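# Swap two hoses into the ports matching their grip colors

## Task

Two hoses sit in the wrong ports, each in the other's. Move each hose into the port whose color matches its grip and latch it there, so both stay latched once the robot lets go.

## Robot and tools

Robot: two arms, left_arm and right_arm, each with a two-finger parallel gripper and a wrist camera. Bases in the scene frame: left_arm at (+0.007, +0.268, 0) m, right_arm at (-0.021, -0.369, 0) m, yawed slightly (quat_wxyz +1.000, 0, 0, -0.026). A camera stand sits behind them. Cameras: cam_high (fixed overview), cam_left_wrist, cam_right_wrist, all 504x504.

Frame: the scene frame has its origin at table-top height, halfway between the nominal bases; +z up, +x out over the table, +y toward left_arm. Arm names do not match image left and right. Reported positions and orientations, targets and offsets all use this frame's axes. A gripper's fingers point along its own +z and open along its own y. end_effector_position is the point between the pads, roughly 1 cm short of the tips. Readings can be a few cm off, more at long reach.

Row layout (shared by execute_actions and move): 14 numbers, each in [-1, 1]. First 7 for left_arm: dx, dy, dz, rx, ry, rz, opening; then the same 7 for right_arm. Always send all 14, even if one arm stays put. dx, dy, dz, rx, ry, rz are offsets, not poses: they count from that arm's Hand target as it was when the action or move began, along scene axes, with rotation about the Hand target's position. Scale: 1.0 = 0.6 m for translation, 180 degrees for rotation; rx, ry, rz form a single rotation vector. Sending 0 for an arm's six pose numbers re-requests its current Hand target. Opening is absolute, not an offset: +1 fully open (0.094 m), -1 closed. Writing 0 for opening commands half-open. To keep a gripper unchanged, repeat its present command.

execute_actions(actions, cameras): actions is a list of actions; each action is a table of up to 15 rows, one per 1/30 s step. A short table repeats its final row to fill 15 steps. Every row in an action counts from the action's starting Hand target, not from the previous row. Repeating the same offset in a new action moves further. An empty actions list returns state plus all camera images. cameras: list of names, ["all"], [] or null.

move(target, speed, blend, opening_speed, grip_force, blocking, cameras): drives each gripper in a straight line toward its offset from the Hand target. target is one 14-number row or a list of up to 15 rows; every row in the list counts from the same starting Hand targets. speed: m/s, 0.002 to 2.9, default 0.25 (turns up to twice that in rad/s); one value or one per target. blend: metres of corner rounding per target in a list; 0 stops at each. opening_speed: rate of finger motion on the -1..+1 scale per second, at least 0.2; use it to close gently. grip_force: newtons per pad, 10 to 50, one value or one per arm; it persists; lower forces close slowly. blocking=false returns after about 0.5 s while the motion continues. All paths finish together and are capped at 10 s. Moves do not avoid obstacles or the other arm. Grippers lag and can overshoot, especially when fast or at full stretch. Keep paths away from an arm's own base. The result adds a move: line: done (within 10 mm and 2 degrees), off_target, moving, held or fault, plus limits such as paced (pose clipped) or held (steps withheld).

wait(seconds 0-10): let time pass; a running move continues. stop(): brakes the current move, which needs some distance. zoom_image(camera, region=[x0,y0,x1,y1] pixels, at most 504 per side): a closer look at the newest image from that camera. read_manual: only licence text. finished_scene(scene 1 or 2): ends the scene irreversibly; call it only when both hoses are latched and stay so without the robot.

Results: end_effector_position (m) and end_effector_quat_wxyz per arm; Hand target (the last commanded pose after clipping, and the base for the next offsets); Tool commands; grip_measured (finger opening on the command scale, reads slightly wide when empty and narrower than the part when squeezing); grip_effort_nm (motor effort, negative closing; not pad force); joint positions, velocities ("within noise" when still) and torques; MOTOR HOT or OVER-TEMPERATURE FAULT lines. A commanded orientation is clipped to within 40 degrees of the measured one each step. Grippers often stop short of the Hand target or tilt, especially at long reach. Check after each move and send the remaining distance or rotation as a new offset. Small moves may not happen at all, or may drift sideways.

Cautions: do not let a hose drop, fall off the table, or be left off it. Do not release a part that is still moving. Approach slowly near contact and do not aim far past it; hard hits on fixed things can fail the scene. Never let the grippers, wrist cameras or arms hit or pinch each other; a gripper closing on the other's fingers counts. To end a push, command back past the gripper's actual position. Avoid long holds at full stretch or pushing toward unreachable poses, which heat motors and can fold the arm. Avoid strain on camera cables. To release, command an opening well above grip_measured.

Each tool is called after ">>>" as name([rows], argument=value, ...), one row to a line, values as JSON.

## Session

>>> execute_actions(actions=[])

Scene clock: 0.00 s.
left_arm: end_effector_position=(+0.4049, +0.3006, +0.0860) grip_measured=+1.000 grip_effort_nm=n/a end_effector_quat_wxyz=(+0.559, -0.089, +0.824, +0.026) | right_arm: end_effector_position=(+0.3678, -0.4017, +0.0936) grip_measured=+1.000 grip_effort_nm=n/a end_effector_quat_wxyz=(+0.588, +0.060, +0.805, -0.041)
Joint positions: left_arm=[0.032 1.548 0.402 0.76 -0.113 -0.107 0.094] | right_arm=[0.012 1.541 0.33 0.9 0.099 0.037 0.094]
Joint velocities: within noise
Joint torques (N m): no reading
Heat: left arm: 42 °C; right arm: 40 °C.
Hand target: left_arm +0.4093, +0.3009, +0.0967; +0.572, -0.090, +0.815, +0.026 | right_arm +0.3711, -0.4018, +0.1021; +0.599, +0.060, +0.798, -0.040
Tool commands: left_gripper/opening=+1.0 right_gripper/opening=+1.0

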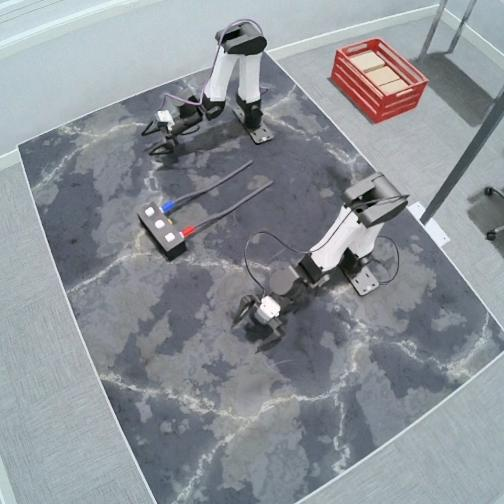

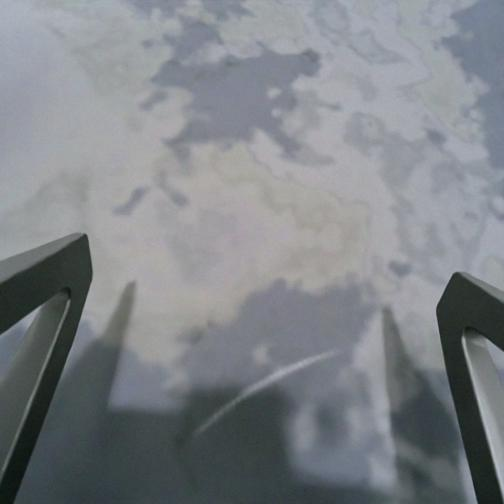

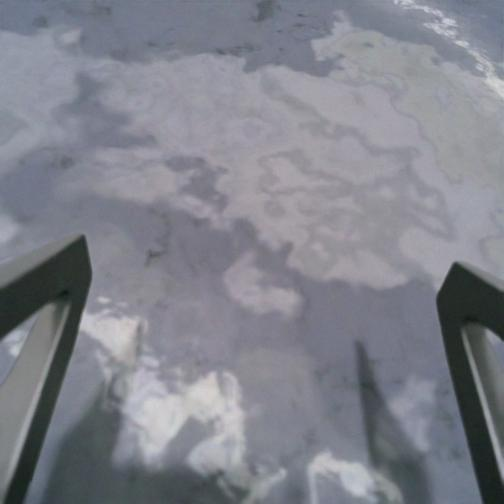

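>>> zoom_image(camera="cam_high", region=[130, 150, 290, 270])

>>> zoom_image(camera="cam_high", region=[130, 190, 205, 265])

Scaled by 3.150 from the camera's 504x504 image, which has a finer 720x720 frame.

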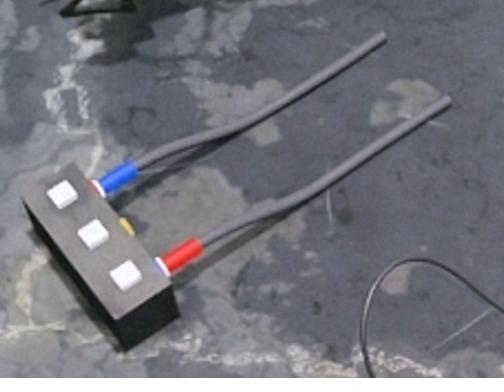

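Scaled by 6.720 from the camera's 504x504 image, which has a finer 720x720 frame.

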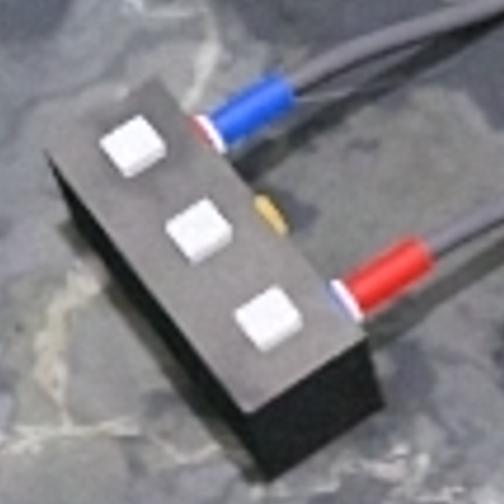

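>>> move(target=[0,0,0.1,0,0,0,1,-0.03,0.44,0.16,0,0,0,1], speed=0.3, cameras=["all"])

Scene clock: 3.83 s.
left_arm: end_effector_position=(+0.4017, +0.3004, +0.1319) grip_measured=+1.000 grip_effort_nm=-0.01 end_effector_quat_wxyz=(+0.547, -0.089, +0.832, +0.027) | right_arm: end_effector_position=(+0.3463, -0.1415, +0.1872) grip_measured=+1.000 grip_effort_nm=-0.01 end_effector_quat_wxyz=(+0.590, +0.043, +0.805, -0.048)
Joint positions: left_arm=[0.032 1.337 0.512 0.411 -0.113 -0.107 0.094] | right_arm=[0.94 1.597 0.948 0.109 0.952 0.427 0.094]
Joint torques (N m): left_arm=[-0.21 -6.46 9.89 1.86 -0.08 -0.04] | right_arm=[-0.01 -6 10.21 1.98 0.4 0.24]
Heat: left arm: 43 °C; right arm: 41 °C.
Hand target: left_arm +0.4093, +0.3009, +0.1568; +0.572, -0.090, +0.815, +0.026 | right_arm +0.3530, -0.1377, +0.1981; +0.599, +0.060, +0.798, -0.040
Off the commanded pose: left_arm 0.026 m, 3 deg | right_arm 0.013 m, 3 deg.
move: off_target (left_arm, right_arm)
camera_calibration:
cam_left_wrist: T_world_to_cam=[[0.246754, -0.958586, 0.142213, 0.176309], [-0.830915, -0.284802, -0.477983, 0.492394], [0.498691, -0.000222373, -0.86678, 0.0183434], [0, 0, 0, 1]] pos_world=[0.356485, 0.309246, 0.226182]
cam_right_wrist: T_world_to_cam=[[-0.0787481, -0.991572, 0.102873, -0.12752], [-0.822771, 0.00637869, -0.568337, 0.401872], [0.562891, -0.129397, -0.81634, 0.0424507], [0, 0, 0, 1]] pos_world=[0.296712, -0.123516, 0.276171]

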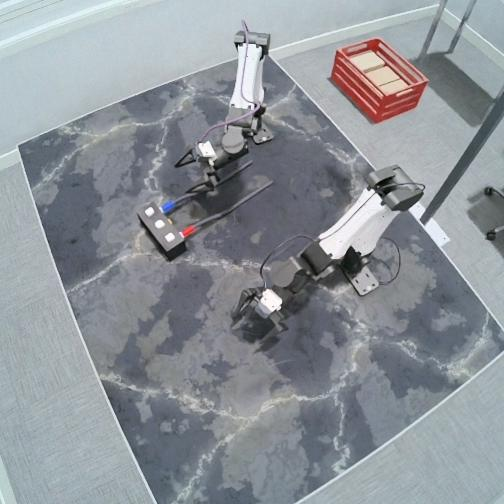

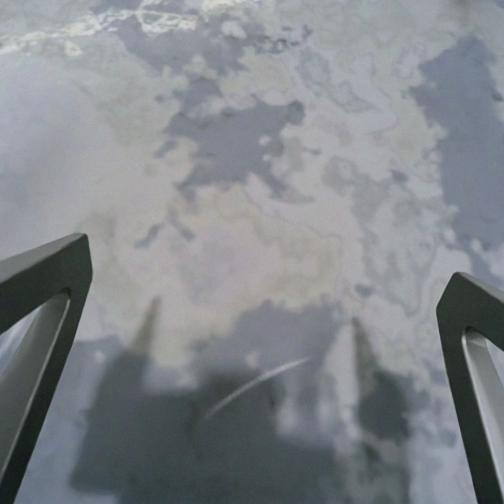

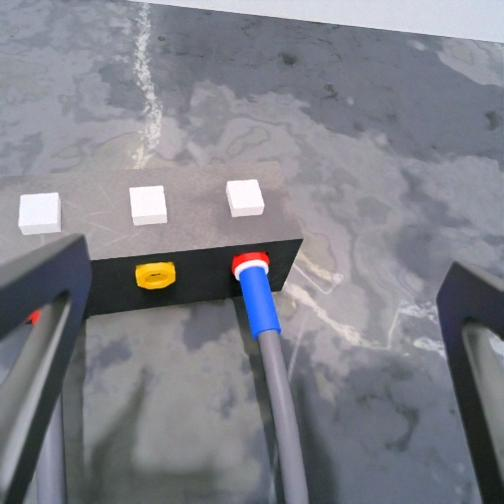

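>>> zoom_image(camera="cam_right_wrist", region=[90, 160, 330, 360])

Scaled by 2.100 from the camera's 504x504 image, which has a finer 720x720 frame.

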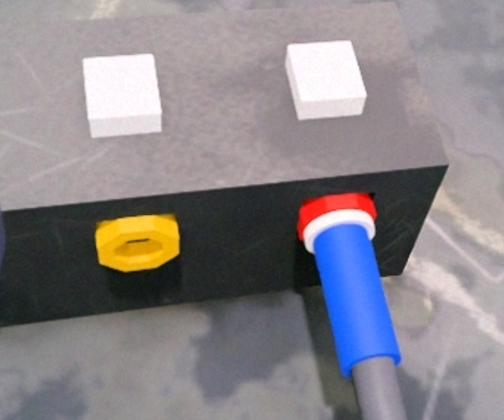

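>>> zoom_image(camera="cam_right_wrist", region=[125, 240, 185, 300])

>>> zoom_image(camera="cam_right_wrist", region=[220, 240, 300, 320])

Scaled by 8.400 from the camera's 504x504 image, which has a finer 720x720 frame.

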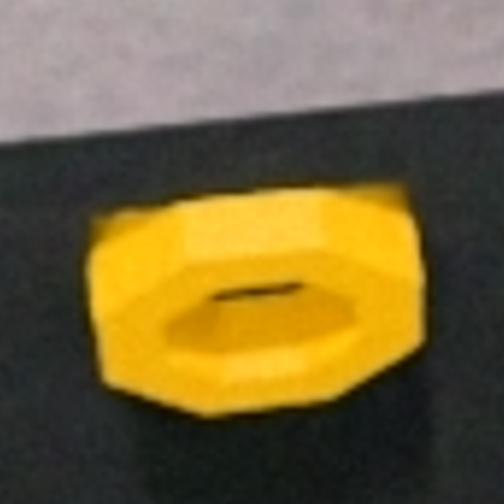

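Scaled by 6.300 from the camera's 504x504 image, which has a finer 720x720 frame.

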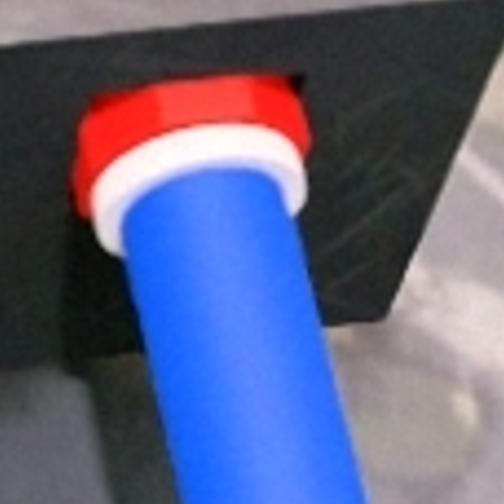

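>>> move(target=[0.026,-0.335,0.047,0.0777,0.1566,-0.3317,-1,0.0617,0.135,-0.1133,-0.0037,0.1045,0.0981,1], speed=0.3, cameras=["all"])

Scene clock: 10.83 s.
left_arm: end_effector_position=(+0.4218, +0.1053, +0.1776) grip_measured=-0.989 grip_effort_nm=-0.60 end_effector_quat_wxyz=(+0.306, +0.388, +0.858, -0.139) | right_arm: end_effector_position=(+0.3814, -0.0632, +0.1222) grip_measured=+1.000 grip_effort_nm=-0.02 end_effector_quat_wxyz=(+0.453, -0.075, +0.888, +0.031)
Joint positions: left_arm=[-0.23 1.715 1.472 -0.742 0.377 0.504 0.001] | right_arm=[0.875 1.871 1.263 -0.139 0.526 0.42 0.094]
Joint torques (N m): left_arm=[-0.58 -6.45 10.62 1.07 0.34 0.14] | right_arm=[-0.18 -8.2 10.29 1.96 0.16 0]
Heat: left arm: 44 °C; right arm: 44 °C.
Hand target: left_arm +0.4249, +0.0998, +0.1850; +0.310, +0.398, +0.851, -0.145 | right_arm +0.3900, -0.0567, +0.1301; +0.460, -0.073, +0.884, +0.038
Off the commanded pose: left_arm 0.010 m, 2 deg | right_arm 0.013 m, 1 deg.
move: off_target (right_arm)
camera_calibration:
cam_left_wrist: T_world_to_cam=[[-0.676086, -0.735216, 0.0486458, 0.360191], [-0.736776, 0.675314, -0.0333494, 0.255505], [-0.00833223, -0.0583881, -0.998259, 0.291339], [0, 0, 0, 1]] pos_world=[0.434197, 0.109283, 0.281831]
cam_right_wrist: T_world_to_cam=[[0.228749, -0.970942, 0.0703249, -0.15244], [-0.930265, -0.239308, -0.278098, 0.383333], [0.286846, -0.00180614, -0.957975, 0.110432], [0, 0, 0, 1]] pos_world=[0.359795, -0.0560758, 0.223116]

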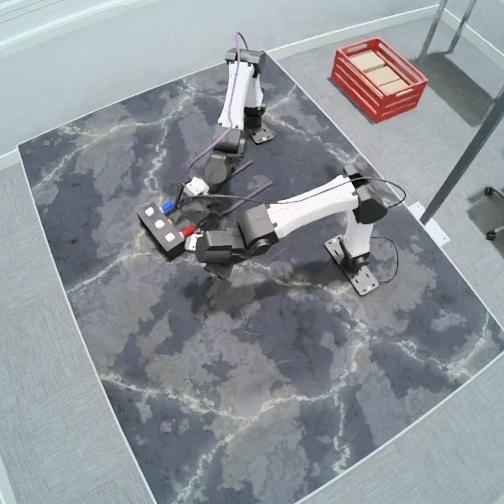

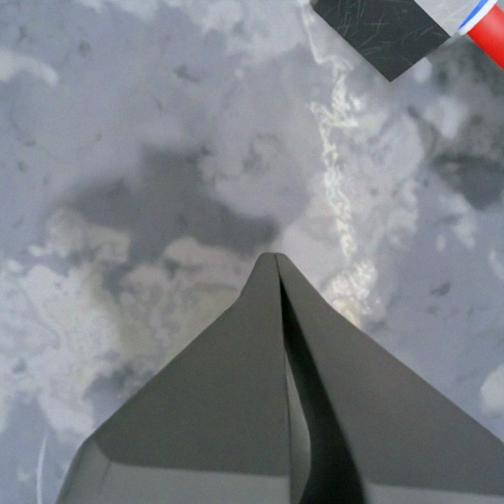

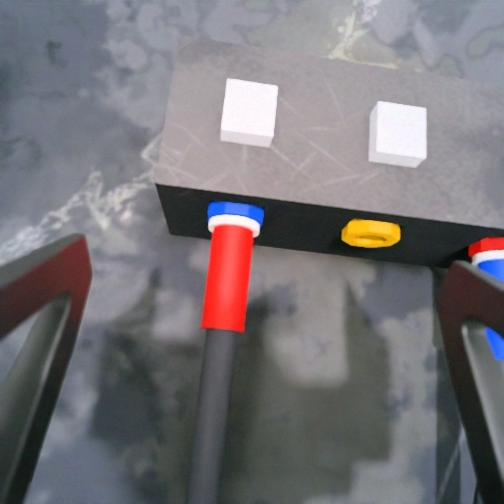

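>>> zoom_image(camera="cam_left_wrist", region=[290, 0, 504, 110])

Scaled by 2.355 from the camera's 504x504 image, which has a finer 720x720 frame.

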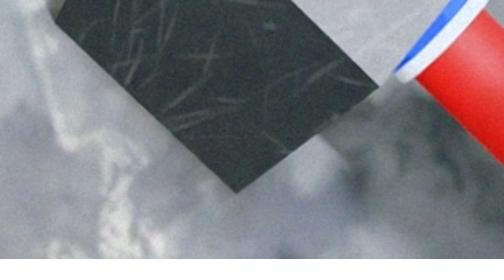

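>>> zoom_image(camera="cam_high", region=[130, 160, 280, 290])

Scaled by 3.360 from the camera's 504x504 image, which has a finer 720x720 frame.

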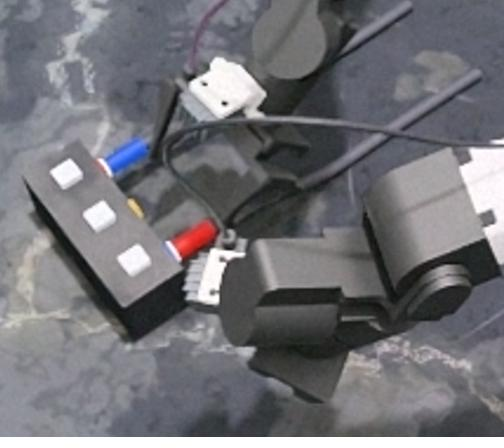

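>>> move(target=[0.08,-0.225,-0.062,0,0,0,-1,0.011,0.0178,-0.1035,0,0,-0.0125,1], speed=0.2, cameras=["all"])

Scene clock: 13.83 s.
left_arm: end_effector_position=(+0.4641, -0.0338, +0.1408) grip_measured=-0.989 grip_effort_nm=-0.60 end_effector_quat_wxyz=(+0.300, +0.405, +0.851, -0.148) | right_arm: end_effector_position=(+0.3953, -0.0495, +0.0698) grip_measured=+1.000 grip_effort_nm=-0.01 end_effector_quat_wxyz=(+0.455, -0.063, +0.888, +0.026)
Joint positions: left_arm=[-0.506 2.078 1.802 -0.652 0.247 0.301 0.001] | right_arm=[0.88 2.033 1.263 0.014 0.551 0.445 0.094]
Joint torques (N m): left_arm=[-0.02 -9.44 10.69 1.31 -0.02 -0.15] | right_arm=[0.83 -9.29 6.74 2.17 0.35 0.21]
Heat: left arm: 45 °C; right arm: 45 °C.
Hand target: left_arm +0.4730, -0.0352, +0.1478; +0.310, +0.398, +0.851, -0.145 | right_arm +0.3966, -0.0460, +0.0680; +0.461, -0.056, +0.885, +0.029
Off the commanded pose: left_arm 0.011 m, 1 deg | right_arm 0.004 m, 1 deg.
move: off_target (left_arm)
camera_calibration:
cam_left_wrist: T_world_to_cam=[[-0.706874, -0.705088, 0.0563984, 0.302522], [-0.707088, 0.706498, -0.0297689, 0.36619], [-0.0188557, -0.0609215, -0.997964, 0.251591], [0, 0, 0, 1]] pos_world=[0.477517, -0.0300805, 0.244918]
cam_right_wrist: T_world_to_cam=[[0.201901, -0.977004, 0.0685551, -0.128222], [-0.935394, -0.213102, -0.28218, 0.388561], [0.2903, -0.00715365, -0.956909, 0.0546352], [0, 0, 0, 1]] pos_world=[0.373485, -0.0420795, 0.170715]

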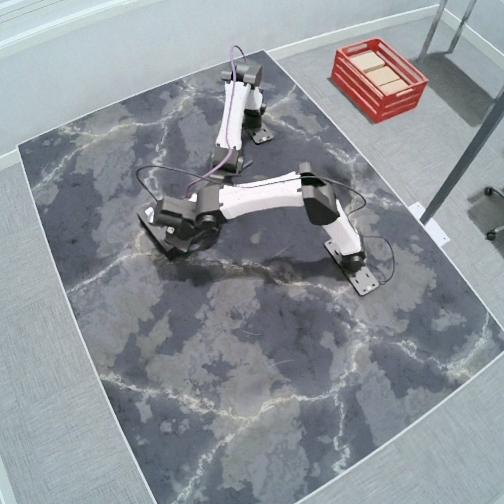

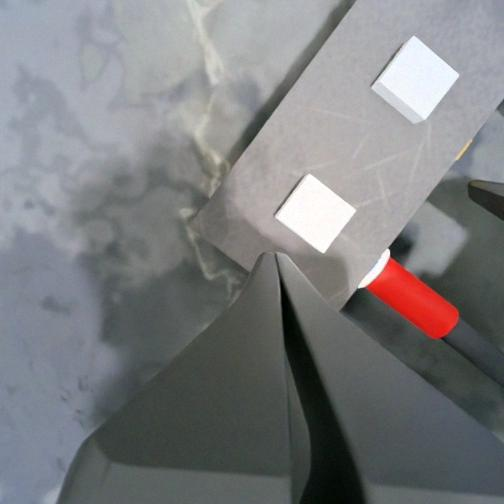

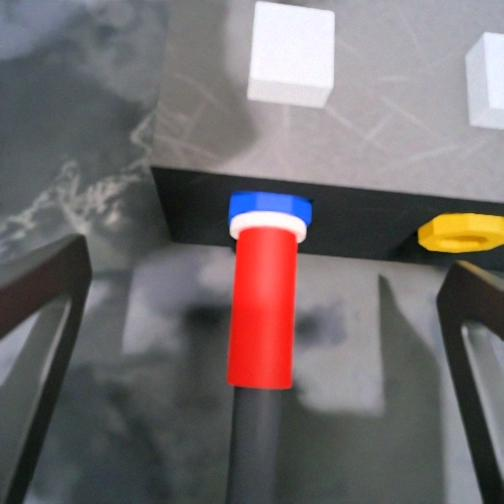

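>>> move(target=[0,0.04,0,0,0,-0.1667,-1,-0.0127,-0.0033,-0.065,0,0,0,1], speed=0.15, cameras=["all"])

Scene clock: 18.13 s.
left_arm: end_effector_position=(+0.4711, -0.0103, +0.1449) grip_measured=-0.989 grip_effort_nm=-0.60 end_effector_quat_wxyz=(+0.260, +0.601, +0.725, -0.213) | right_arm: end_effector_position=(+0.3915, -0.0473, +0.0402) grip_measured=+1.000 grip_effort_nm=-0.02 end_effector_quat_wxyz=(+0.462, -0.059, +0.884, +0.032)
Joint positions: left_arm=[-0.367 2.296 2.201 -1.067 0.566 0.897 0.001] | right_arm=[0.892 2.091 1.197 0.154 0.561 0.453 0.094]
Joint torques (N m): left_arm=[0.25 -10.18 10.06 0.69 0.48 0.11] | right_arm=[0.69 -8.77 4.9 2.21 0.32 0.19]
Heat: left arm: 46 °C; right arm: 45 °C.
Hand target: left_arm +0.4729, -0.0112, +0.1478; +0.262, +0.605, +0.719, -0.221 | right_arm +0.3890, -0.0481, +0.0289; +0.461, -0.056, +0.885, +0.029
Off the commanded pose: left_arm 0.004 m, 1 deg | right_arm 0.011 m, 1 deg.
move: off_target (right_arm)
camera_calibration:
cam_left_wrist: T_world_to_cam=[[-0.95627, -0.289144, 0.044081, 0.447344], [-0.290723, 0.95617, -0.0349053, 0.161817], [-0.0320563, -0.0461942, -0.998418, 0.263627], [0, 0, 0, 1]] pos_world=[0.483277, -0.0132, 0.249138]
cam_right_wrist: T_world_to_cam=[[0.199961, -0.978104, 0.057683, -0.122078], [-0.930936, -0.208019, -0.300145, 0.376338], [0.305572, 0.00631824, -0.952148, 0.021755], [0, 0, 0, 1]] pos_world=[0.36811, -0.0412569, 0.140712]

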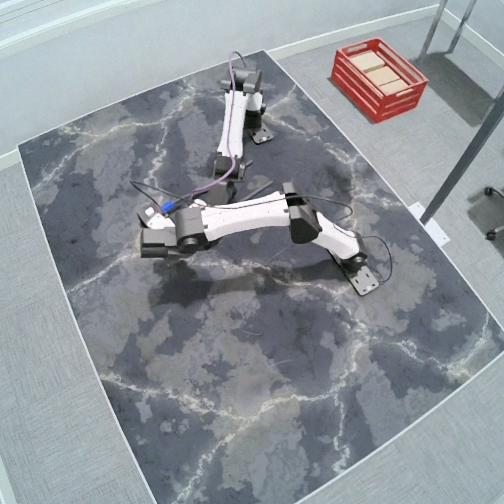

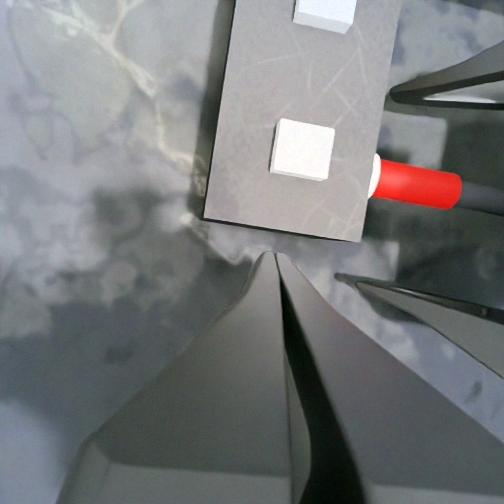

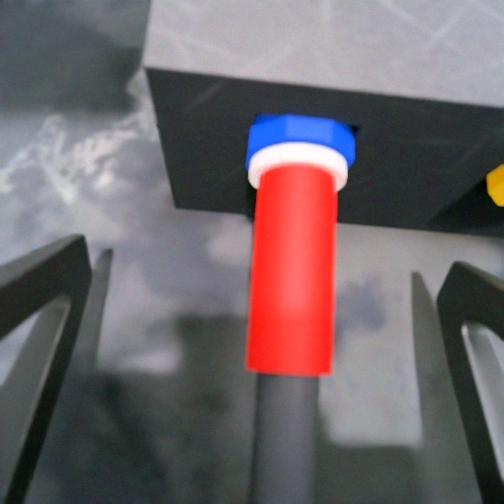

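>>> move(target=[-0.0017,-0.0717,-0.0467,0,0,0,-1,0.0025,-0.0065,0.0418,0,0,0,1], speed=0.12, cameras=["cam_left_wrist","cam_right_wrist"])

Scene clock: 21.03 s.
left_arm: end_effector_position=(+0.4651, -0.0542, +0.1204) grip_measured=-0.989 grip_effort_nm=-0.60 end_effector_quat_wxyz=(+0.256, +0.609, +0.716, -0.225) | right_arm: end_effector_position=(+0.3868, -0.0525, +0.0328) grip_measured=+1.000 grip_effort_nm=-0.02 end_effector_quat_wxyz=(+0.448, -0.067, +0.892, +0.017)
Joint positions: left_arm=[-0.447 2.358 2.201 -0.977 0.56 0.835 0.001] | right_arm=[0.892 2.091 1.197 0.108 0.561 0.453 0.094]
Joint torques (N m): left_arm=[0.1 -11.04 8.38 1.02 0.2 -0.17] | right_arm=[-0.13 -13.89 6.54 1.81 0.27 0.11]
Heat: left arm: 46 °C; right arm: 45 °C.
Hand target: left_arm +0.4718, -0.0542, +0.1198; +0.262, +0.605, +0.719, -0.221 | right_arm +0.3905, -0.0520, +0.0540; +0.461, -0.056, +0.885, +0.029
Off the commanded pose: left_arm 0.007 m, 1 deg | right_arm 0.022 m, 2 deg.
move: off_target (right_arm)
camera_calibration:
cam_left_wrist: T_world_to_cam=[[-0.964035, -0.259333, 0.0581672, 0.433491], [-0.261991, 0.964071, -0.0438991, 0.189438], [-0.0446929, -0.0575596, -0.997341, 0.242163], [0, 0, 0, 1]] pos_world=[0.478354, -0.0562748, 0.22462]
cam_right_wrist: T_world_to_cam=[[0.202062, -0.975665, 0.0851379, -0.127398], [-0.939615, -0.217643, -0.264112, 0.370289], [0.276214, -0.0266298, -0.960727, 0.0261043], [0, 0, 0, 1]] pos_world=[0.366461, -0.0430114, 0.133723]
Images, in order (width x height): cam_left_wrist 504x504, cam_right_wrist 504x504.

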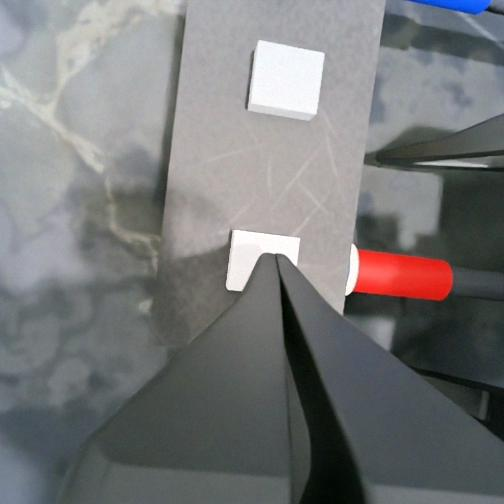

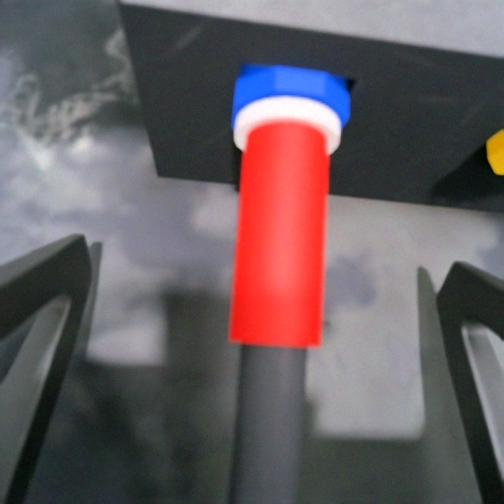

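>>> move(target=[0,0,0,0,0,0,-1,0.003,0,0.03,0,0,0,1], speed=0.1, cameras=["cam_right_wrist"])

Scene clock: 22.40 s.
left_arm: end_effector_position=(+0.4652, -0.0542, +0.1204) grip_measured=-0.989 grip_effort_nm=-0.61 end_effector_quat_wxyz=(+0.256, +0.609, +0.716, -0.225) | right_arm: end_effector_position=(+0.3816, -0.0607, +0.0356) grip_measured=+1.000 grip_effort_nm=-0.02 end_effector_quat_wxyz=(+0.434, -0.072, +0.898, +0.003)
Joint positions: left_arm=[-0.447 2.358 2.201 -0.977 0.56 0.834 0.001] | right_arm=[0.889 2.062 1.197 0.036 0.561 0.453 0.094]
Joint torques (N m): left_arm=[0.09 -11.04 8.38 1.05 0.19 -0.16] | right_arm=[-0.1 -14.5 8.85 1.83 0.25 0.08]
Heat: left arm: 46 °C; right arm: 45 °C.
Hand target: left_arm +0.4718, -0.0542, +0.1198; +0.262, +0.605, +0.719, -0.220 | right_arm +0.3924, -0.0520, +0.0722; +0.461, -0.056, +0.885, +0.029
Off the commanded pose: left_arm 0.007 m, 1 deg | right_arm 0.039 m, 5 deg.
move: off_target (right_arm)
camera_calibration:
cam_right_wrist: T_world_to_cam=[[0.201935, -0.973111, 0.1108, -0.135274], [-0.947456, -0.222752, -0.229582, 0.365807], [0.24809, -0.0586174, -0.966962, 0.0390561], [0, 0, 0, 1]] pos_world=[0.364214, -0.0478629, 0.136737]
Images, in order (width x height): cam_right_wrist 504x504.

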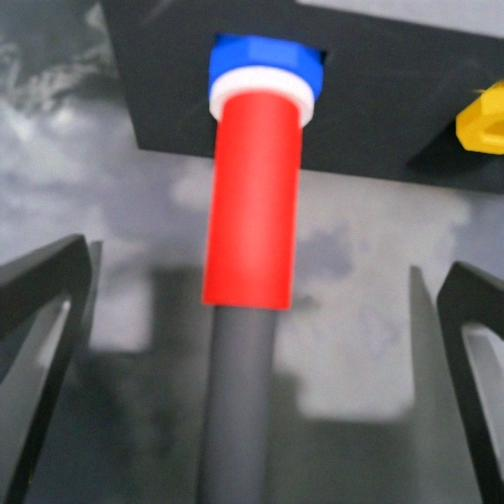

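>>> wait(seconds=0.3, cameras=["cam_high"])

>>> zoom_image(camera="cam_high", region=[120, 150, 300, 290])

Scene clock: 22.83 s.
left_arm: end_effector_position=(+0.4652, -0.0542, +0.1204) grip_measured=-0.989 grip_effort_nm=-0.61 end_effector_quat_wxyz=(+0.256, +0.609, +0.716, -0.225) | right_arm: end_effector_position=(+0.3815, -0.0608, +0.0355) grip_measured=+1.000 grip_effort_nm=-0.02 end_effector_quat_wxyz=(+0.433, -0.073, +0.898, +0.003)
Joint positions: left_arm=[-0.447 2.358 2.201 -0.977 0.56 0.834 0.001] | right_arm=[0.889 2.062 1.197 0.035 0.561 0.453 0.094]
Joint torques (N m): left_arm=[0.1 -11.03 8.38 1.05 0.19 -0.17] | right_arm=[-0.2 -14.53 8.85 1.84 0.24 0.09]
Heat: left arm: 46 °C; right arm: 46 °C.
Hand target: left_arm +0.4718, -0.0542, +0.1198; +0.262, +0.605, +0.719, -0.220 | right_arm +0.3923, -0.0520, +0.0721; +0.461, -0.056, +0.885, +0.029
Tool commands: left_gripper/opening=-1.0 right_gripper/opening=+1.0
Off the commanded pose: left_arm 0.007 m, 1 deg | right_arm 0.039 m, 5 deg.
wait: 0.30 s; at rest by 0.03 s
Images, in order (width x height): cam_high 504x504.

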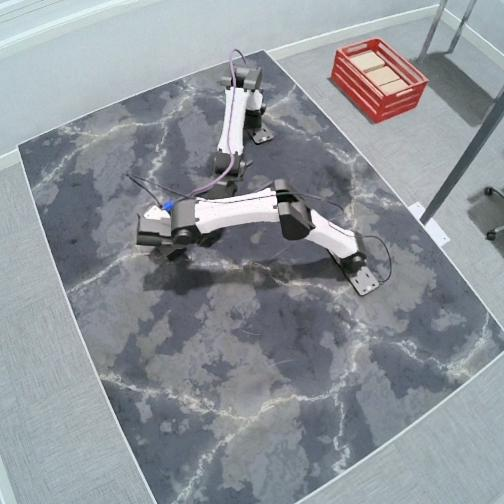

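Scaled by 2.800 from the camera's 504x504 image, which has a finer 720x720 frame.

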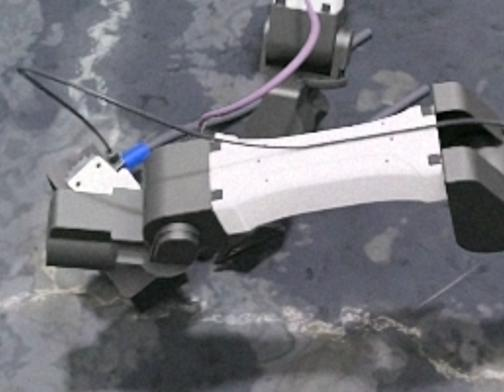

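>>> move([
  [0,0,0,0,0,0,-1,-0.037,0,0.05,0,0,0,1],
  [0,0,0,0,0,0,-1,-0.0022,-0.0017,-0.0567,0,0,0,1],
], speed=0.12, cameras=["cam_right_wrist"])

Scene clock: 25.47 s.
left_arm: end_effector_position=(+0.4652, -0.0542, +0.1204) grip_measured=-0.989 grip_effort_nm=-0.60 end_effector_quat_wxyz=(+0.256, +0.609, +0.716, -0.225) | right_arm: end_effector_position=(+0.3900, -0.0517, +0.0442) grip_measured=+1.000 grip_effort_nm=-0.02 end_effector_quat_wxyz=(+0.461, -0.054, +0.885, +0.029)
Joint positions: left_arm=[-0.447 2.358 2.201 -0.977 0.56 0.834 0.001] | right_arm=[0.89 2.072 1.19 0.135 0.567 0.464 0.094]
Joint torques (N m): left_arm=[0.09 -11.02 8.39 1.05 0.19 -0.17] | right_arm=[-0.13 -9.43 5.37 2.2 0.18 0]
Heat: left arm: 46 °C; right arm: 46 °C.
Hand target: left_arm +0.4718, -0.0542, +0.1198; +0.262, +0.605, +0.719, -0.220 | right_arm +0.3910, -0.0530, +0.0381; +0.461, -0.056, +0.885, +0.029
Off the commanded pose: left_arm 0.007 m, 1 deg | right_arm 0.006 m, 0 deg.
move: done
camera_calibration:
cam_right_wrist: T_world_to_cam=[[0.188585, -0.980429, 0.0565284, -0.121953], [-0.934272, -0.196848, -0.297298, 0.376916], [0.302607, 0.00325284, -0.95311, 0.0272378], [0, 0, 0, 1]] pos_world=[0.366898, -0.0454596, 0.144911]
Images, in order (width x height): cam_right_wrist 504x504.

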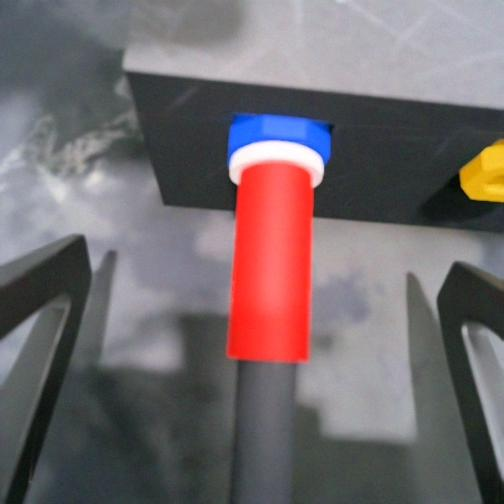

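>>> move(target=[0,0,0,0,0,0,-1,0,0,0,0,0,0,-0.78], opening_speed=1.0, cameras=["cam_right_wrist"])

Scene clock: 27.63 s.
left_arm: end_effector_position=(+0.4652, -0.0542, +0.1204) grip_measured=-0.989 grip_effort_nm=-0.60 end_effector_quat_wxyz=(+0.256, +0.609, +0.716, -0.225) | right_arm: end_effector_position=(+0.3900, -0.0507, +0.0445) grip_measured=-0.657 grip_effort_nm=-1.04 end_effector_quat_wxyz=(+0.461, -0.055, +0.885, +0.032)
Joint positions: left_arm=[-0.447 2.358 2.201 -0.977 0.56 0.834 0.001] | right_arm=[0.89 2.072 1.19 0.139 0.563 0.462 0.016]
Joint torques (N m): left_arm=[0.09 -11.03 8.4 1.05 0.18 -0.16] | right_arm=[-0.1 -9.47 5.3 2.15 0.22 -0.02]
Heat: left arm: 46 °C; right arm: 46 °C.
Hand target: left_arm +0.4718, -0.0542, +0.1198; +0.262, +0.605, +0.719, -0.220 | right_arm +0.3910, -0.0529, +0.0381; +0.461, -0.056, +0.885, +0.029
Off the commanded pose: left_arm 0.007 m, 1 deg | right_arm 0.007 m, 0 deg.
move: done
camera_calibration:
cam_right_wrist: T_world_to_cam=[[0.192466, -0.979845, 0.0534885, -0.122332], [-0.933393, -0.199621, -0.298208, 0.376812], [0.302875, 0.00746922, -0.953001, 0.0275941], [0, 0, 0, 1]] pos_world=[0.366901, -0.0448534, 0.145209]
Images, in order (width x height): cam_right_wrist 504x504.

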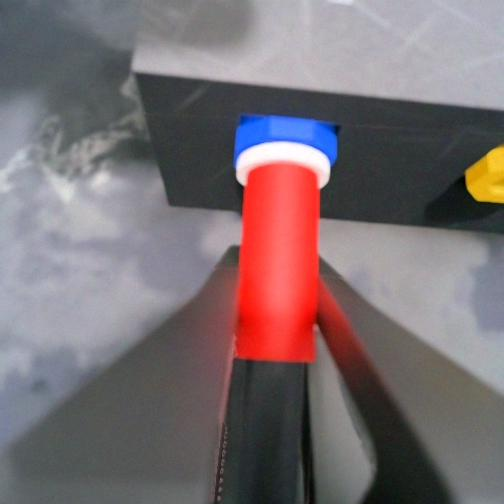

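>>> move(target=[0,0,-0.0417,0,0,0,-1,0,0,0,0,0,0,-0.78], speed=0.06, cameras=["cam_left_wrist","cam_right_wrist"])

Scene clock: 28.83 s.
left_arm: end_effector_position=(+0.4716, -0.0580, +0.1063) grip_measured=-0.989 grip_effort_nm=-0.61 end_effector_quat_wxyz=(+0.272, +0.610, +0.710, -0.223) | right_arm: end_effector_position=(+0.3900, -0.0507, +0.0445) grip_measured=-0.657 grip_effort_nm=-1.05 end_effector_quat_wxyz=(+0.461, -0.055, +0.885, +0.032)
Joint positions: left_arm=[-0.447 2.358 2.131 -0.873 0.564 0.834 0.001] | right_arm=[0.89 2.072 1.19 0.139 0.563 0.462 0.016]
Joint torques (N m): left_arm=[0.09 -11.48 4.94 1.08 0.14 -0.16] | right_arm=[-0.12 -9.47 5.3 2.15 0.21 0]
Heat: left arm: 46 °C; right arm: 46 °C.
Hand target: left_arm +0.4719, -0.0543, +0.0949; +0.262, +0.605, +0.719, -0.220 | right_arm +0.3910, -0.0529, +0.0381; +0.461, -0.056, +0.885, +0.029
Off the commanded pose: left_arm 0.012 m, 2 deg | right_arm 0.007 m, 0 deg.
move: off_target (left_arm)
camera_calibration:
cam_left_wrist: T_world_to_cam=[[-0.965727, -0.257203, 0.034893, 0.442998], [-0.259067, 0.963421, -0.0685797, 0.195274], [-0.0159777, -0.0752689, -0.997035, 0.213565], [0, 0, 0, 1]] pos_world=[0.481817, -0.0581153, 0.210866]
cam_right_wrist: T_world_to_cam=[[0.192466, -0.979845, 0.0534885, -0.122332], [-0.933393, -0.199621, -0.298208, 0.376812], [0.302875, 0.00746922, -0.953001, 0.0275941], [0, 0, 0, 1]] pos_world=[0.366901, -0.0448534, 0.145209]
Images, in order (width x height): cam_left_wrist 504x504, cam_right_wrist 504x504.

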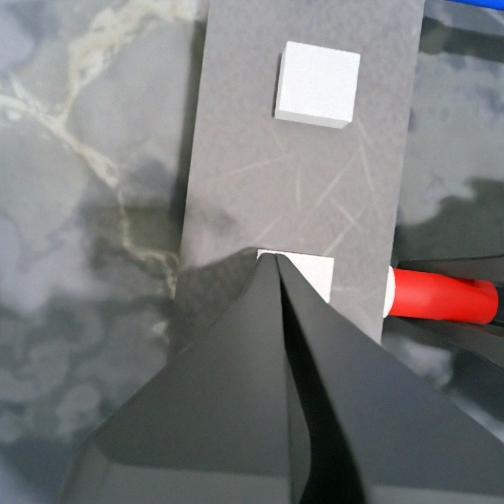

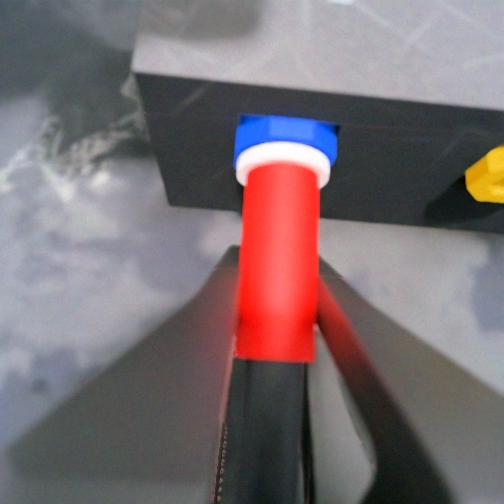

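>>> move(target=[-0.0105,0.0075,-0.008,0,0,0,-1,0,0,0,0,0,0,-0.78], speed=0.06, cameras=["cam_left_wrist"])

Scene clock: 29.80 s.
left_arm: end_effector_position=(+0.4716, -0.0588, +0.1053) grip_measured=-0.989 grip_effort_nm=-0.61 end_effector_quat_wxyz=(+0.287, +0.610, +0.702, -0.230) | right_arm: end_effector_position=(+0.3900, -0.0507, +0.0445) grip_measured=-0.657 grip_effort_nm=-1.05 end_effector_quat_wxyz=(+0.461, -0.055, +0.885, +0.032)
Joint positions: left_arm=[-0.442 2.334 2.065 -0.802 0.59 0.834 0.001] | right_arm=[0.89 2.072 1.19 0.139 0.563 0.462 0.016]
Joint torques (N m): left_arm=[-0.12 -12.44 3.48 0.8 -0.11 -0.11] | right_arm=[-0.16 -9.47 5.34 2.16 0.2 0.01]
Heat: left arm: 46 °C; right arm: 46 °C.
Hand target: left_arm +0.4656, -0.0496, +0.0900; +0.262, +0.605, +0.719, -0.221 | right_arm +0.3910, -0.0529, +0.0381; +0.461, -0.056, +0.885, +0.029
Off the commanded pose: left_arm 0.019 m, 4 deg | right_arm 0.007 m, 0 deg.
move: off_target (left_arm)
camera_calibration:
cam_left_wrist: T_world_to_cam=[[-0.967949, -0.249634, 0.0275133, 0.445105], [-0.251145, 0.962268, -0.104725, 0.196078], [-0.000332333, -0.108278, -0.994121, 0.2029], [0, 0, 0, 1]] pos_world=[0.480151, -0.0555968, 0.209995]
Images, in order (width x height): cam_left_wrist 504x504.

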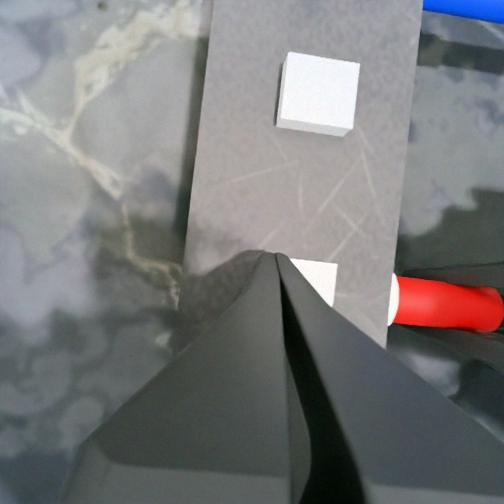

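>>> move([
  [0.0007,0.05,0.0667,0,0,0,-1,0,0,0,0,0,0,-0.78],
  [0.0007,-0.0057,0.0083,0,0,0,-1,0,0,0,0,0,0,-0.78],
], speed=0.1, cameras=["cam_left_wrist"])

Scene clock: 32.13 s.
left_arm: end_effector_position=(+0.4646, -0.0428, +0.0973) grip_measured=-0.989 grip_effort_nm=-0.60 end_effector_quat_wxyz=(+0.252, +0.602, +0.725, -0.221) | right_arm: end_effector_position=(+0.3900, -0.0507, +0.0445) grip_measured=-0.657 grip_effort_nm=-1.05 end_effector_quat_wxyz=(+0.461, -0.055, +0.885, +0.032)
Joint positions: left_arm=[-0.431 2.328 2.065 -0.882 0.554 0.833 0.001] | right_arm=[0.89 2.072 1.19 0.139 0.563 0.462 0.016]
Joint torques (N m): left_arm=[-1.8 -11.38 6.12 1.36 0.24 -0.17] | right_arm=[-0.2 -9.42 5.31 2.16 0.21 0.01]
Heat: left arm: 46 °C; right arm: 46 °C.
Hand target: left_arm +0.4660, -0.0531, +0.0950; +0.262, +0.605, +0.719, -0.221 | right_arm +0.3910, -0.0529, +0.0381; +0.461, -0.056, +0.885, +0.029
Off the commanded pose: left_arm 0.011 m, 1 deg | right_arm 0.007 m, 0 deg.
move: off_target (left_arm)
camera_calibration:
cam_left_wrist: T_world_to_cam=[[-0.9579, -0.279833, 0.0641953, 0.432986], [-0.282222, 0.958829, -0.0315975, 0.18524], [-0.0527103, -0.0483845, -0.997437, 0.223823], [0, 0, 0, 1]] pos_world=[0.478833, -0.0456206, 0.201307]
Images, in order (width x height): cam_left_wrist 504x504.

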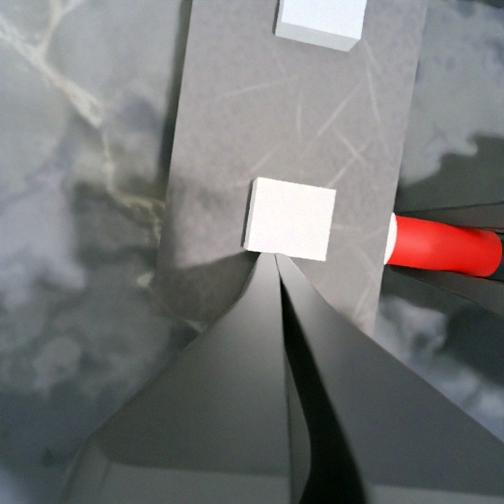

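>>> move([
  [-0.0017,0.0333,0.0583,0,0,0,-1,0,0,0,0,0,0,-0.78],
  [-0.0017,-0.0117,0.0383,0,0,0,-1,0,0,0,0,0,0,-0.78],
], speed=0.1, cameras=["cam_left_wrist"])

Scene clock: 34.17 s.
left_arm: end_effector_position=(+0.4560, -0.0579, +0.1138) grip_measured=-0.989 grip_effort_nm=-0.60 end_effector_quat_wxyz=(+0.251, +0.608, +0.719, -0.226) | right_arm: end_effector_position=(+0.3900, -0.0507, +0.0445) grip_measured=-0.657 grip_effort_nm=-1.04 end_effector_quat_wxyz=(+0.461, -0.055, +0.885, +0.032)
Joint positions: left_arm=[-0.463 2.328 2.127 -0.936 0.553 0.817 0.001] | right_arm=[0.89 2.072 1.19 0.139 0.563 0.462 0.016]
Joint torques (N m): left_arm=[-0.08 -10.69 10.15 1.03 0.18 -0.17] | right_arm=[-0.08 -9.47 5.37 2.15 0.22 0.01]
Heat: left arm: 46 °C; right arm: 46 °C.
Hand target: left_arm +0.4650, -0.0601, +0.1180; +0.262, +0.605, +0.719, -0.220 | right_arm +0.3910, -0.0529, +0.0381; +0.461, -0.056, +0.885, +0.029
Off the commanded pose: left_arm 0.010 m, 1 deg | right_arm 0.007 m, 0 deg.
move: done
camera_calibration:
cam_left_wrist: T_world_to_cam=[[-0.962884, -0.261407, 0.0672406, 0.42252], [-0.264126, 0.963845, -0.035208, 0.190195], [-0.0556059, -0.0516613, -0.997115, 0.240211], [0, 0, 0, 1]] pos_world=[0.47043, -0.060459, 0.217803]
Images, in order (width x height): cam_left_wrist 504x504.

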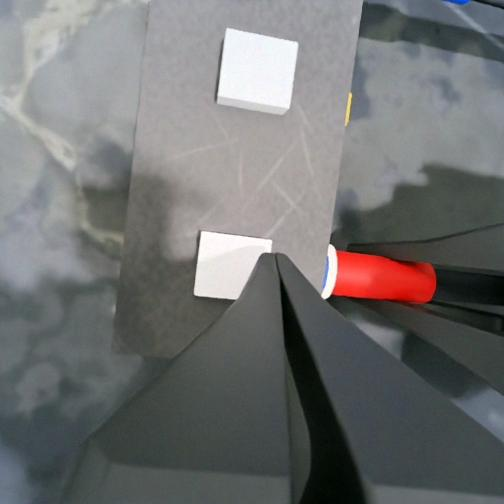

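>>> move(target=[0.000,0.0033,-0.045,0,0,0,-1,0,0,0,0,0,0,-0.78], speed=0.08, cameras=["cam_left_wrist"])

Scene clock: 35.37 s.
left_arm: end_effector_position=(+0.4644, -0.0639, +0.1062) grip_measured=-0.989 grip_effort_nm=-0.60 end_effector_quat_wxyz=(+0.275, +0.610, +0.708, -0.225) | right_arm: end_effector_position=(+0.3900, -0.0507, +0.0445) grip_measured=-0.657 grip_effort_nm=-1.05 end_effector_quat_wxyz=(+0.461, -0.055, +0.885, +0.032)
Joint positions: left_arm=[-0.463 2.328 2.073 -0.829 0.564 0.816 0.001] | right_arm=[0.89 2.072 1.19 0.139 0.563 0.462 0.016]
Joint torques (N m): left_arm=[0.28 -10.96 4.72 1.08 0.08 -0.11] | right_arm=[-0.17 -9.51 5.37 2.15 0.21 0.01]
Heat: left arm: 46 °C; right arm: 47 °C.
Hand target: left_arm +0.4650, -0.0582, +0.0910; +0.262, +0.605, +0.719, -0.220 | right_arm +0.3910, -0.0529, +0.0381; +0.461, -0.056, +0.885, +0.029
Off the commanded pose: left_arm 0.016 m, 2 deg | right_arm 0.007 m, 0 deg.
move: off_target (left_arm)
camera_calibration:
cam_left_wrist: T_world_to_cam=[[-0.966275, -0.255184, 0.0345455, 0.434937], [-0.257164, 0.963213, -0.0780153, 0.199229], [-0.0133664, -0.0842681, -0.996353, 0.210922], [0, 0, 0, 1]] pos_world=[0.474323, -0.0631375, 0.210671]
Images, in order (width x height): cam_left_wrist 504x504.

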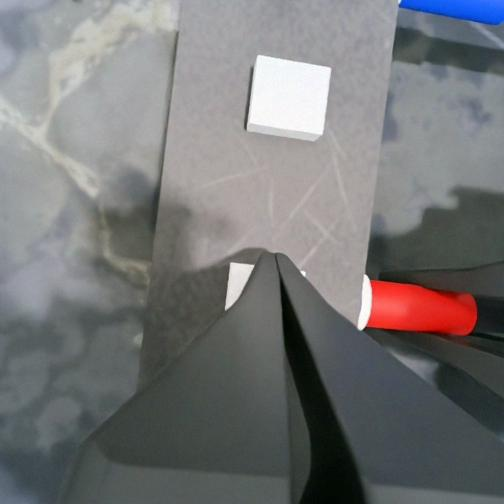

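>>> move(target=[0.000,0.0133,-0.0283,0,0,0,-1,0,0,0,0,0,0,-0.78], speed=0.06, cameras=["cam_left_wrist"])

Scene clock: 36.40 s.
left_arm: end_effector_position=(+0.4649, -0.0637, +0.1052) grip_measured=-0.989 grip_effort_nm=-0.61 end_effector_quat_wxyz=(+0.292, +0.606, +0.697, -0.249) | right_arm: end_effector_position=(+0.3900, -0.0507, +0.0445) grip_measured=-0.657 grip_effort_nm=-1.05 end_effector_quat_wxyz=(+0.461, -0.055, +0.885, +0.032)
Joint positions: left_arm=[-0.446 2.314 2.013 -0.757 0.628 0.816 0.001] | right_arm=[0.89 2.072 1.19 0.139 0.563 0.462 0.016]
Joint torques (N m): left_arm=[0.14 -10.41 3.03 0.97 -0.48 0.11] | right_arm=[-0.14 -9.43 5.33 2.16 0.22 -0.02]
Heat: left arm: 46 °C; right arm: 47 °C.
Hand target: left_arm +0.4651, -0.0501, +0.0741; +0.262, +0.605, +0.719, -0.220 | right_arm +0.3910, -0.0529, +0.0381; +0.461, -0.056, +0.885, +0.029
Off the commanded pose: left_arm 0.034 m, 5 deg | right_arm 0.007 m, 0 deg.
move: off_target (left_arm)
camera_calibration:
cam_left_wrist: T_world_to_cam=[[-0.969515, -0.239545, 0.0515676, 0.436251], [-0.244457, 0.959997, -0.13655, 0.199171], [-0.0167949, -0.144993, -0.98929, 0.206991], [0, 0, 0, 1]] pos_world=[0.475117, -0.0566898, 0.209475]
Images, in order (width x height): cam_left_wrist 504x504.

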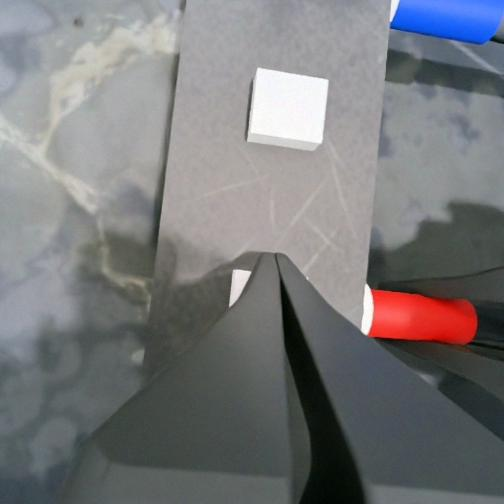

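>>> zoom_image(camera="cam_left_wrist", region=[200, 40, 400, 340])

Scaled by 1.680 from the camera's 504x504 image, which has a finer 720x720 frame.

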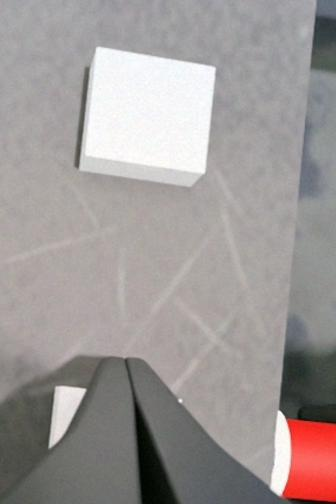

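>>> move([
  [0,0.01,0.08,0,0,0,-1,0,0,0,0,0,0,-0.78],
  [0,-0.0005,0.073,0,0,0,-1,0,0,0,0,0,0,-0.78],
  [0,-0.0005,0.018,0,0,0,-1,0,0,0,0,0,0,-0.78],
], speed=0.1, cameras=["cam_left_wrist"])

Scene clock: 39.17 s.
left_arm: end_effector_position=(+0.4650, -0.0458, +0.0999) grip_measured=-0.989 grip_effort_nm=-0.60 end_effector_quat_wxyz=(+0.264, +0.599, +0.721, -0.227) | right_arm: end_effector_position=(+0.3900, -0.0507, +0.0445) grip_measured=-0.657 grip_effort_nm=-1.05 end_effector_quat_wxyz=(+0.461, -0.055, +0.885, +0.032)
Joint positions: left_arm=[-0.431 2.314 2.035 -0.841 0.57 0.821 0.001] | right_arm=[0.89 2.072 1.19 0.139 0.563 0.462 0.016]
Joint torques (N m): left_arm=[-1.36 -10.62 4.01 1.39 0.09 0.01] | right_arm=[-0.08 -9.46 5.3 2.15 0.23 0]
Heat: left arm: 46 °C; right arm: 47 °C.
Hand target: left_arm +0.4649, -0.0505, +0.0848; +0.262, +0.605, +0.719, -0.221 | right_arm +0.3910, -0.0530, +0.0381; +0.461, -0.056, +0.885, +0.029
Off the commanded pose: left_arm 0.016 m, 1 deg | right_arm 0.007 m, 0 deg.
move: off_target (left_arm)
camera_calibration:
cam_left_wrist: T_world_to_cam=[[-0.958041, -0.279932, 0.061601, 0.432751], [-0.283475, 0.957156, -0.0591094, 0.191637], [-0.0424151, -0.0740916, -0.996349, 0.220155], [0, 0, 0, 1]] pos_world=[0.478256, -0.045974, 0.204021]
Images, in order (width x height): cam_left_wrist 504x504.

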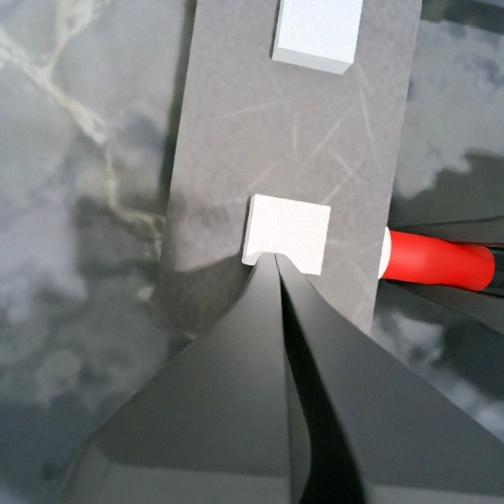

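>>> move([
  [0,0.0508,0.075,0,0,0,-1,0,0,0,0,0,0,-0.78],
  [0,-0.0042,0.0587,0,0,0,-1,0,0,0,0,0,0,-0.78],
], speed=0.12, cameras=["cam_left_wrist"])

Scene clock: 41.33 s.
left_arm: end_effector_position=(+0.4557, -0.0522, +0.1165) grip_measured=-0.989 grip_effort_nm=-0.60 end_effector_quat_wxyz=(+0.252, +0.609, +0.717, -0.226) | right_arm: end_effector_position=(+0.3900, -0.0507, +0.0445) grip_measured=-0.657 grip_effort_nm=-1.05 end_effector_quat_wxyz=(+0.461, -0.055, +0.885, +0.032)
Joint positions: left_arm=[-0.452 2.314 2.113 -0.939 0.559 0.831 0.001] | right_arm=[0.89 2.072 1.19 0.139 0.563 0.462 0.016]
Joint torques (N m): left_arm=[0.17 -10.56 10.1 1 0.2 -0.16] | right_arm=[-0.14 -9.44 5.3 2.14 0.21 -0.01]
Heat: left arm: 46 °C; right arm: 48 °C.
Hand target: left_arm +0.4650, -0.0530, +0.1200; +0.262, +0.605, +0.719, -0.220 | right_arm +0.3910, -0.0530, +0.0381; +0.461, -0.056, +0.885, +0.029
Off the commanded pose: left_arm 0.010 m, 1 deg | right_arm 0.007 m, 0 deg.
move: done
camera_calibration:
cam_left_wrist: T_world_to_cam=[[-0.963726, -0.258904, 0.0648145, 0.424349], [-0.26166, 0.9644, -0.0382905, 0.184103], [-0.0525935, -0.0538609, -0.997162, 0.241648], [0, 0, 0, 1]] pos_world=[0.469837, -0.0546678, 0.220508]
Images, in order (width x height): cam_left_wrist 504x504.

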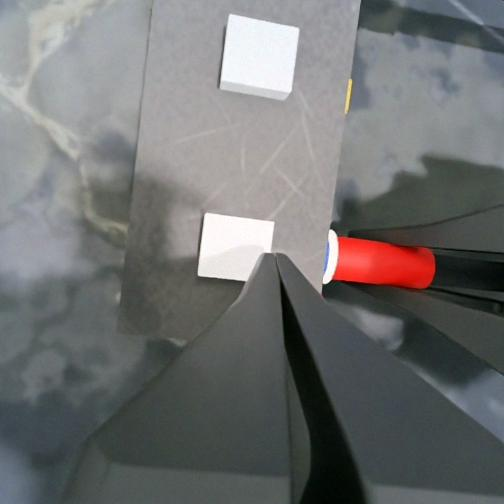

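>>> move(target=[0,-0.002,-0.06,0,0,0,-1,0,0,0,0,0,0,-0.78], speed=0.08, cameras=["cam_left_wrist"])

Scene clock: 42.50 s.
left_arm: end_effector_position=(+0.4656, -0.0600, +0.1060) grip_measured=-0.989 grip_effort_nm=-0.60 end_effector_quat_wxyz=(+0.283, +0.611, +0.703, -0.227) | right_arm: end_effector_position=(+0.3900, -0.0507, +0.0445) grip_measured=-0.657 grip_effort_nm=-1.05 end_effector_quat_wxyz=(+0.461, -0.055, +0.885, +0.032)
Joint positions: left_arm=[-0.452 2.314 2.039 -0.799 0.579 0.829 0.001] | right_arm=[0.89 2.072 1.19 0.139 0.563 0.462 0.016]
Joint torques (N m): left_arm=[-0.09 -10.18 4.41 1.04 -0.03 -0.16] | right_arm=[-0.09 -9.44 5.3 2.16 0.22 -0.01]
Heat: left arm: 46 °C; right arm: 48 °C.
Hand target: left_arm +0.4650, -0.0542, +0.0840; +0.262, +0.605, +0.719, -0.220 | right_arm +0.3910, -0.0530, +0.0381; +0.461, -0.056, +0.885, +0.029
Off the commanded pose: left_arm 0.023 m, 3 deg | right_arm 0.007 m, 0 deg.
move: off_target (left_arm)
camera_calibration:
cam_left_wrist: T_world_to_cam=[[-0.967847, -0.250062, 0.0272339, 0.438981], [-0.251528, 0.9632, -0.0947654, 0.195049], [-0.0025345, -0.0985685, -0.995127, 0.205161], [0, 0, 0, 1]] pos_world=[0.474446, -0.0578759, 0.21069]
Images, in order (width x height): cam_left_wrist 504x504.

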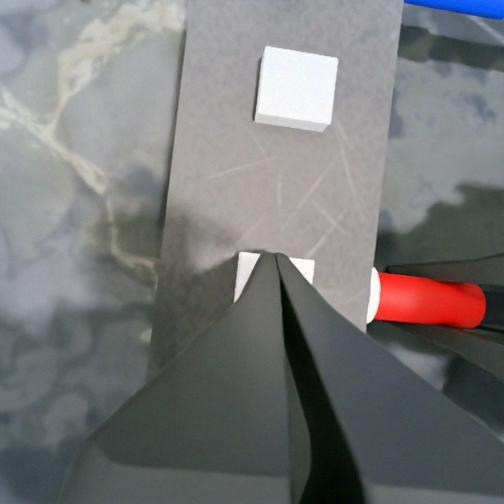

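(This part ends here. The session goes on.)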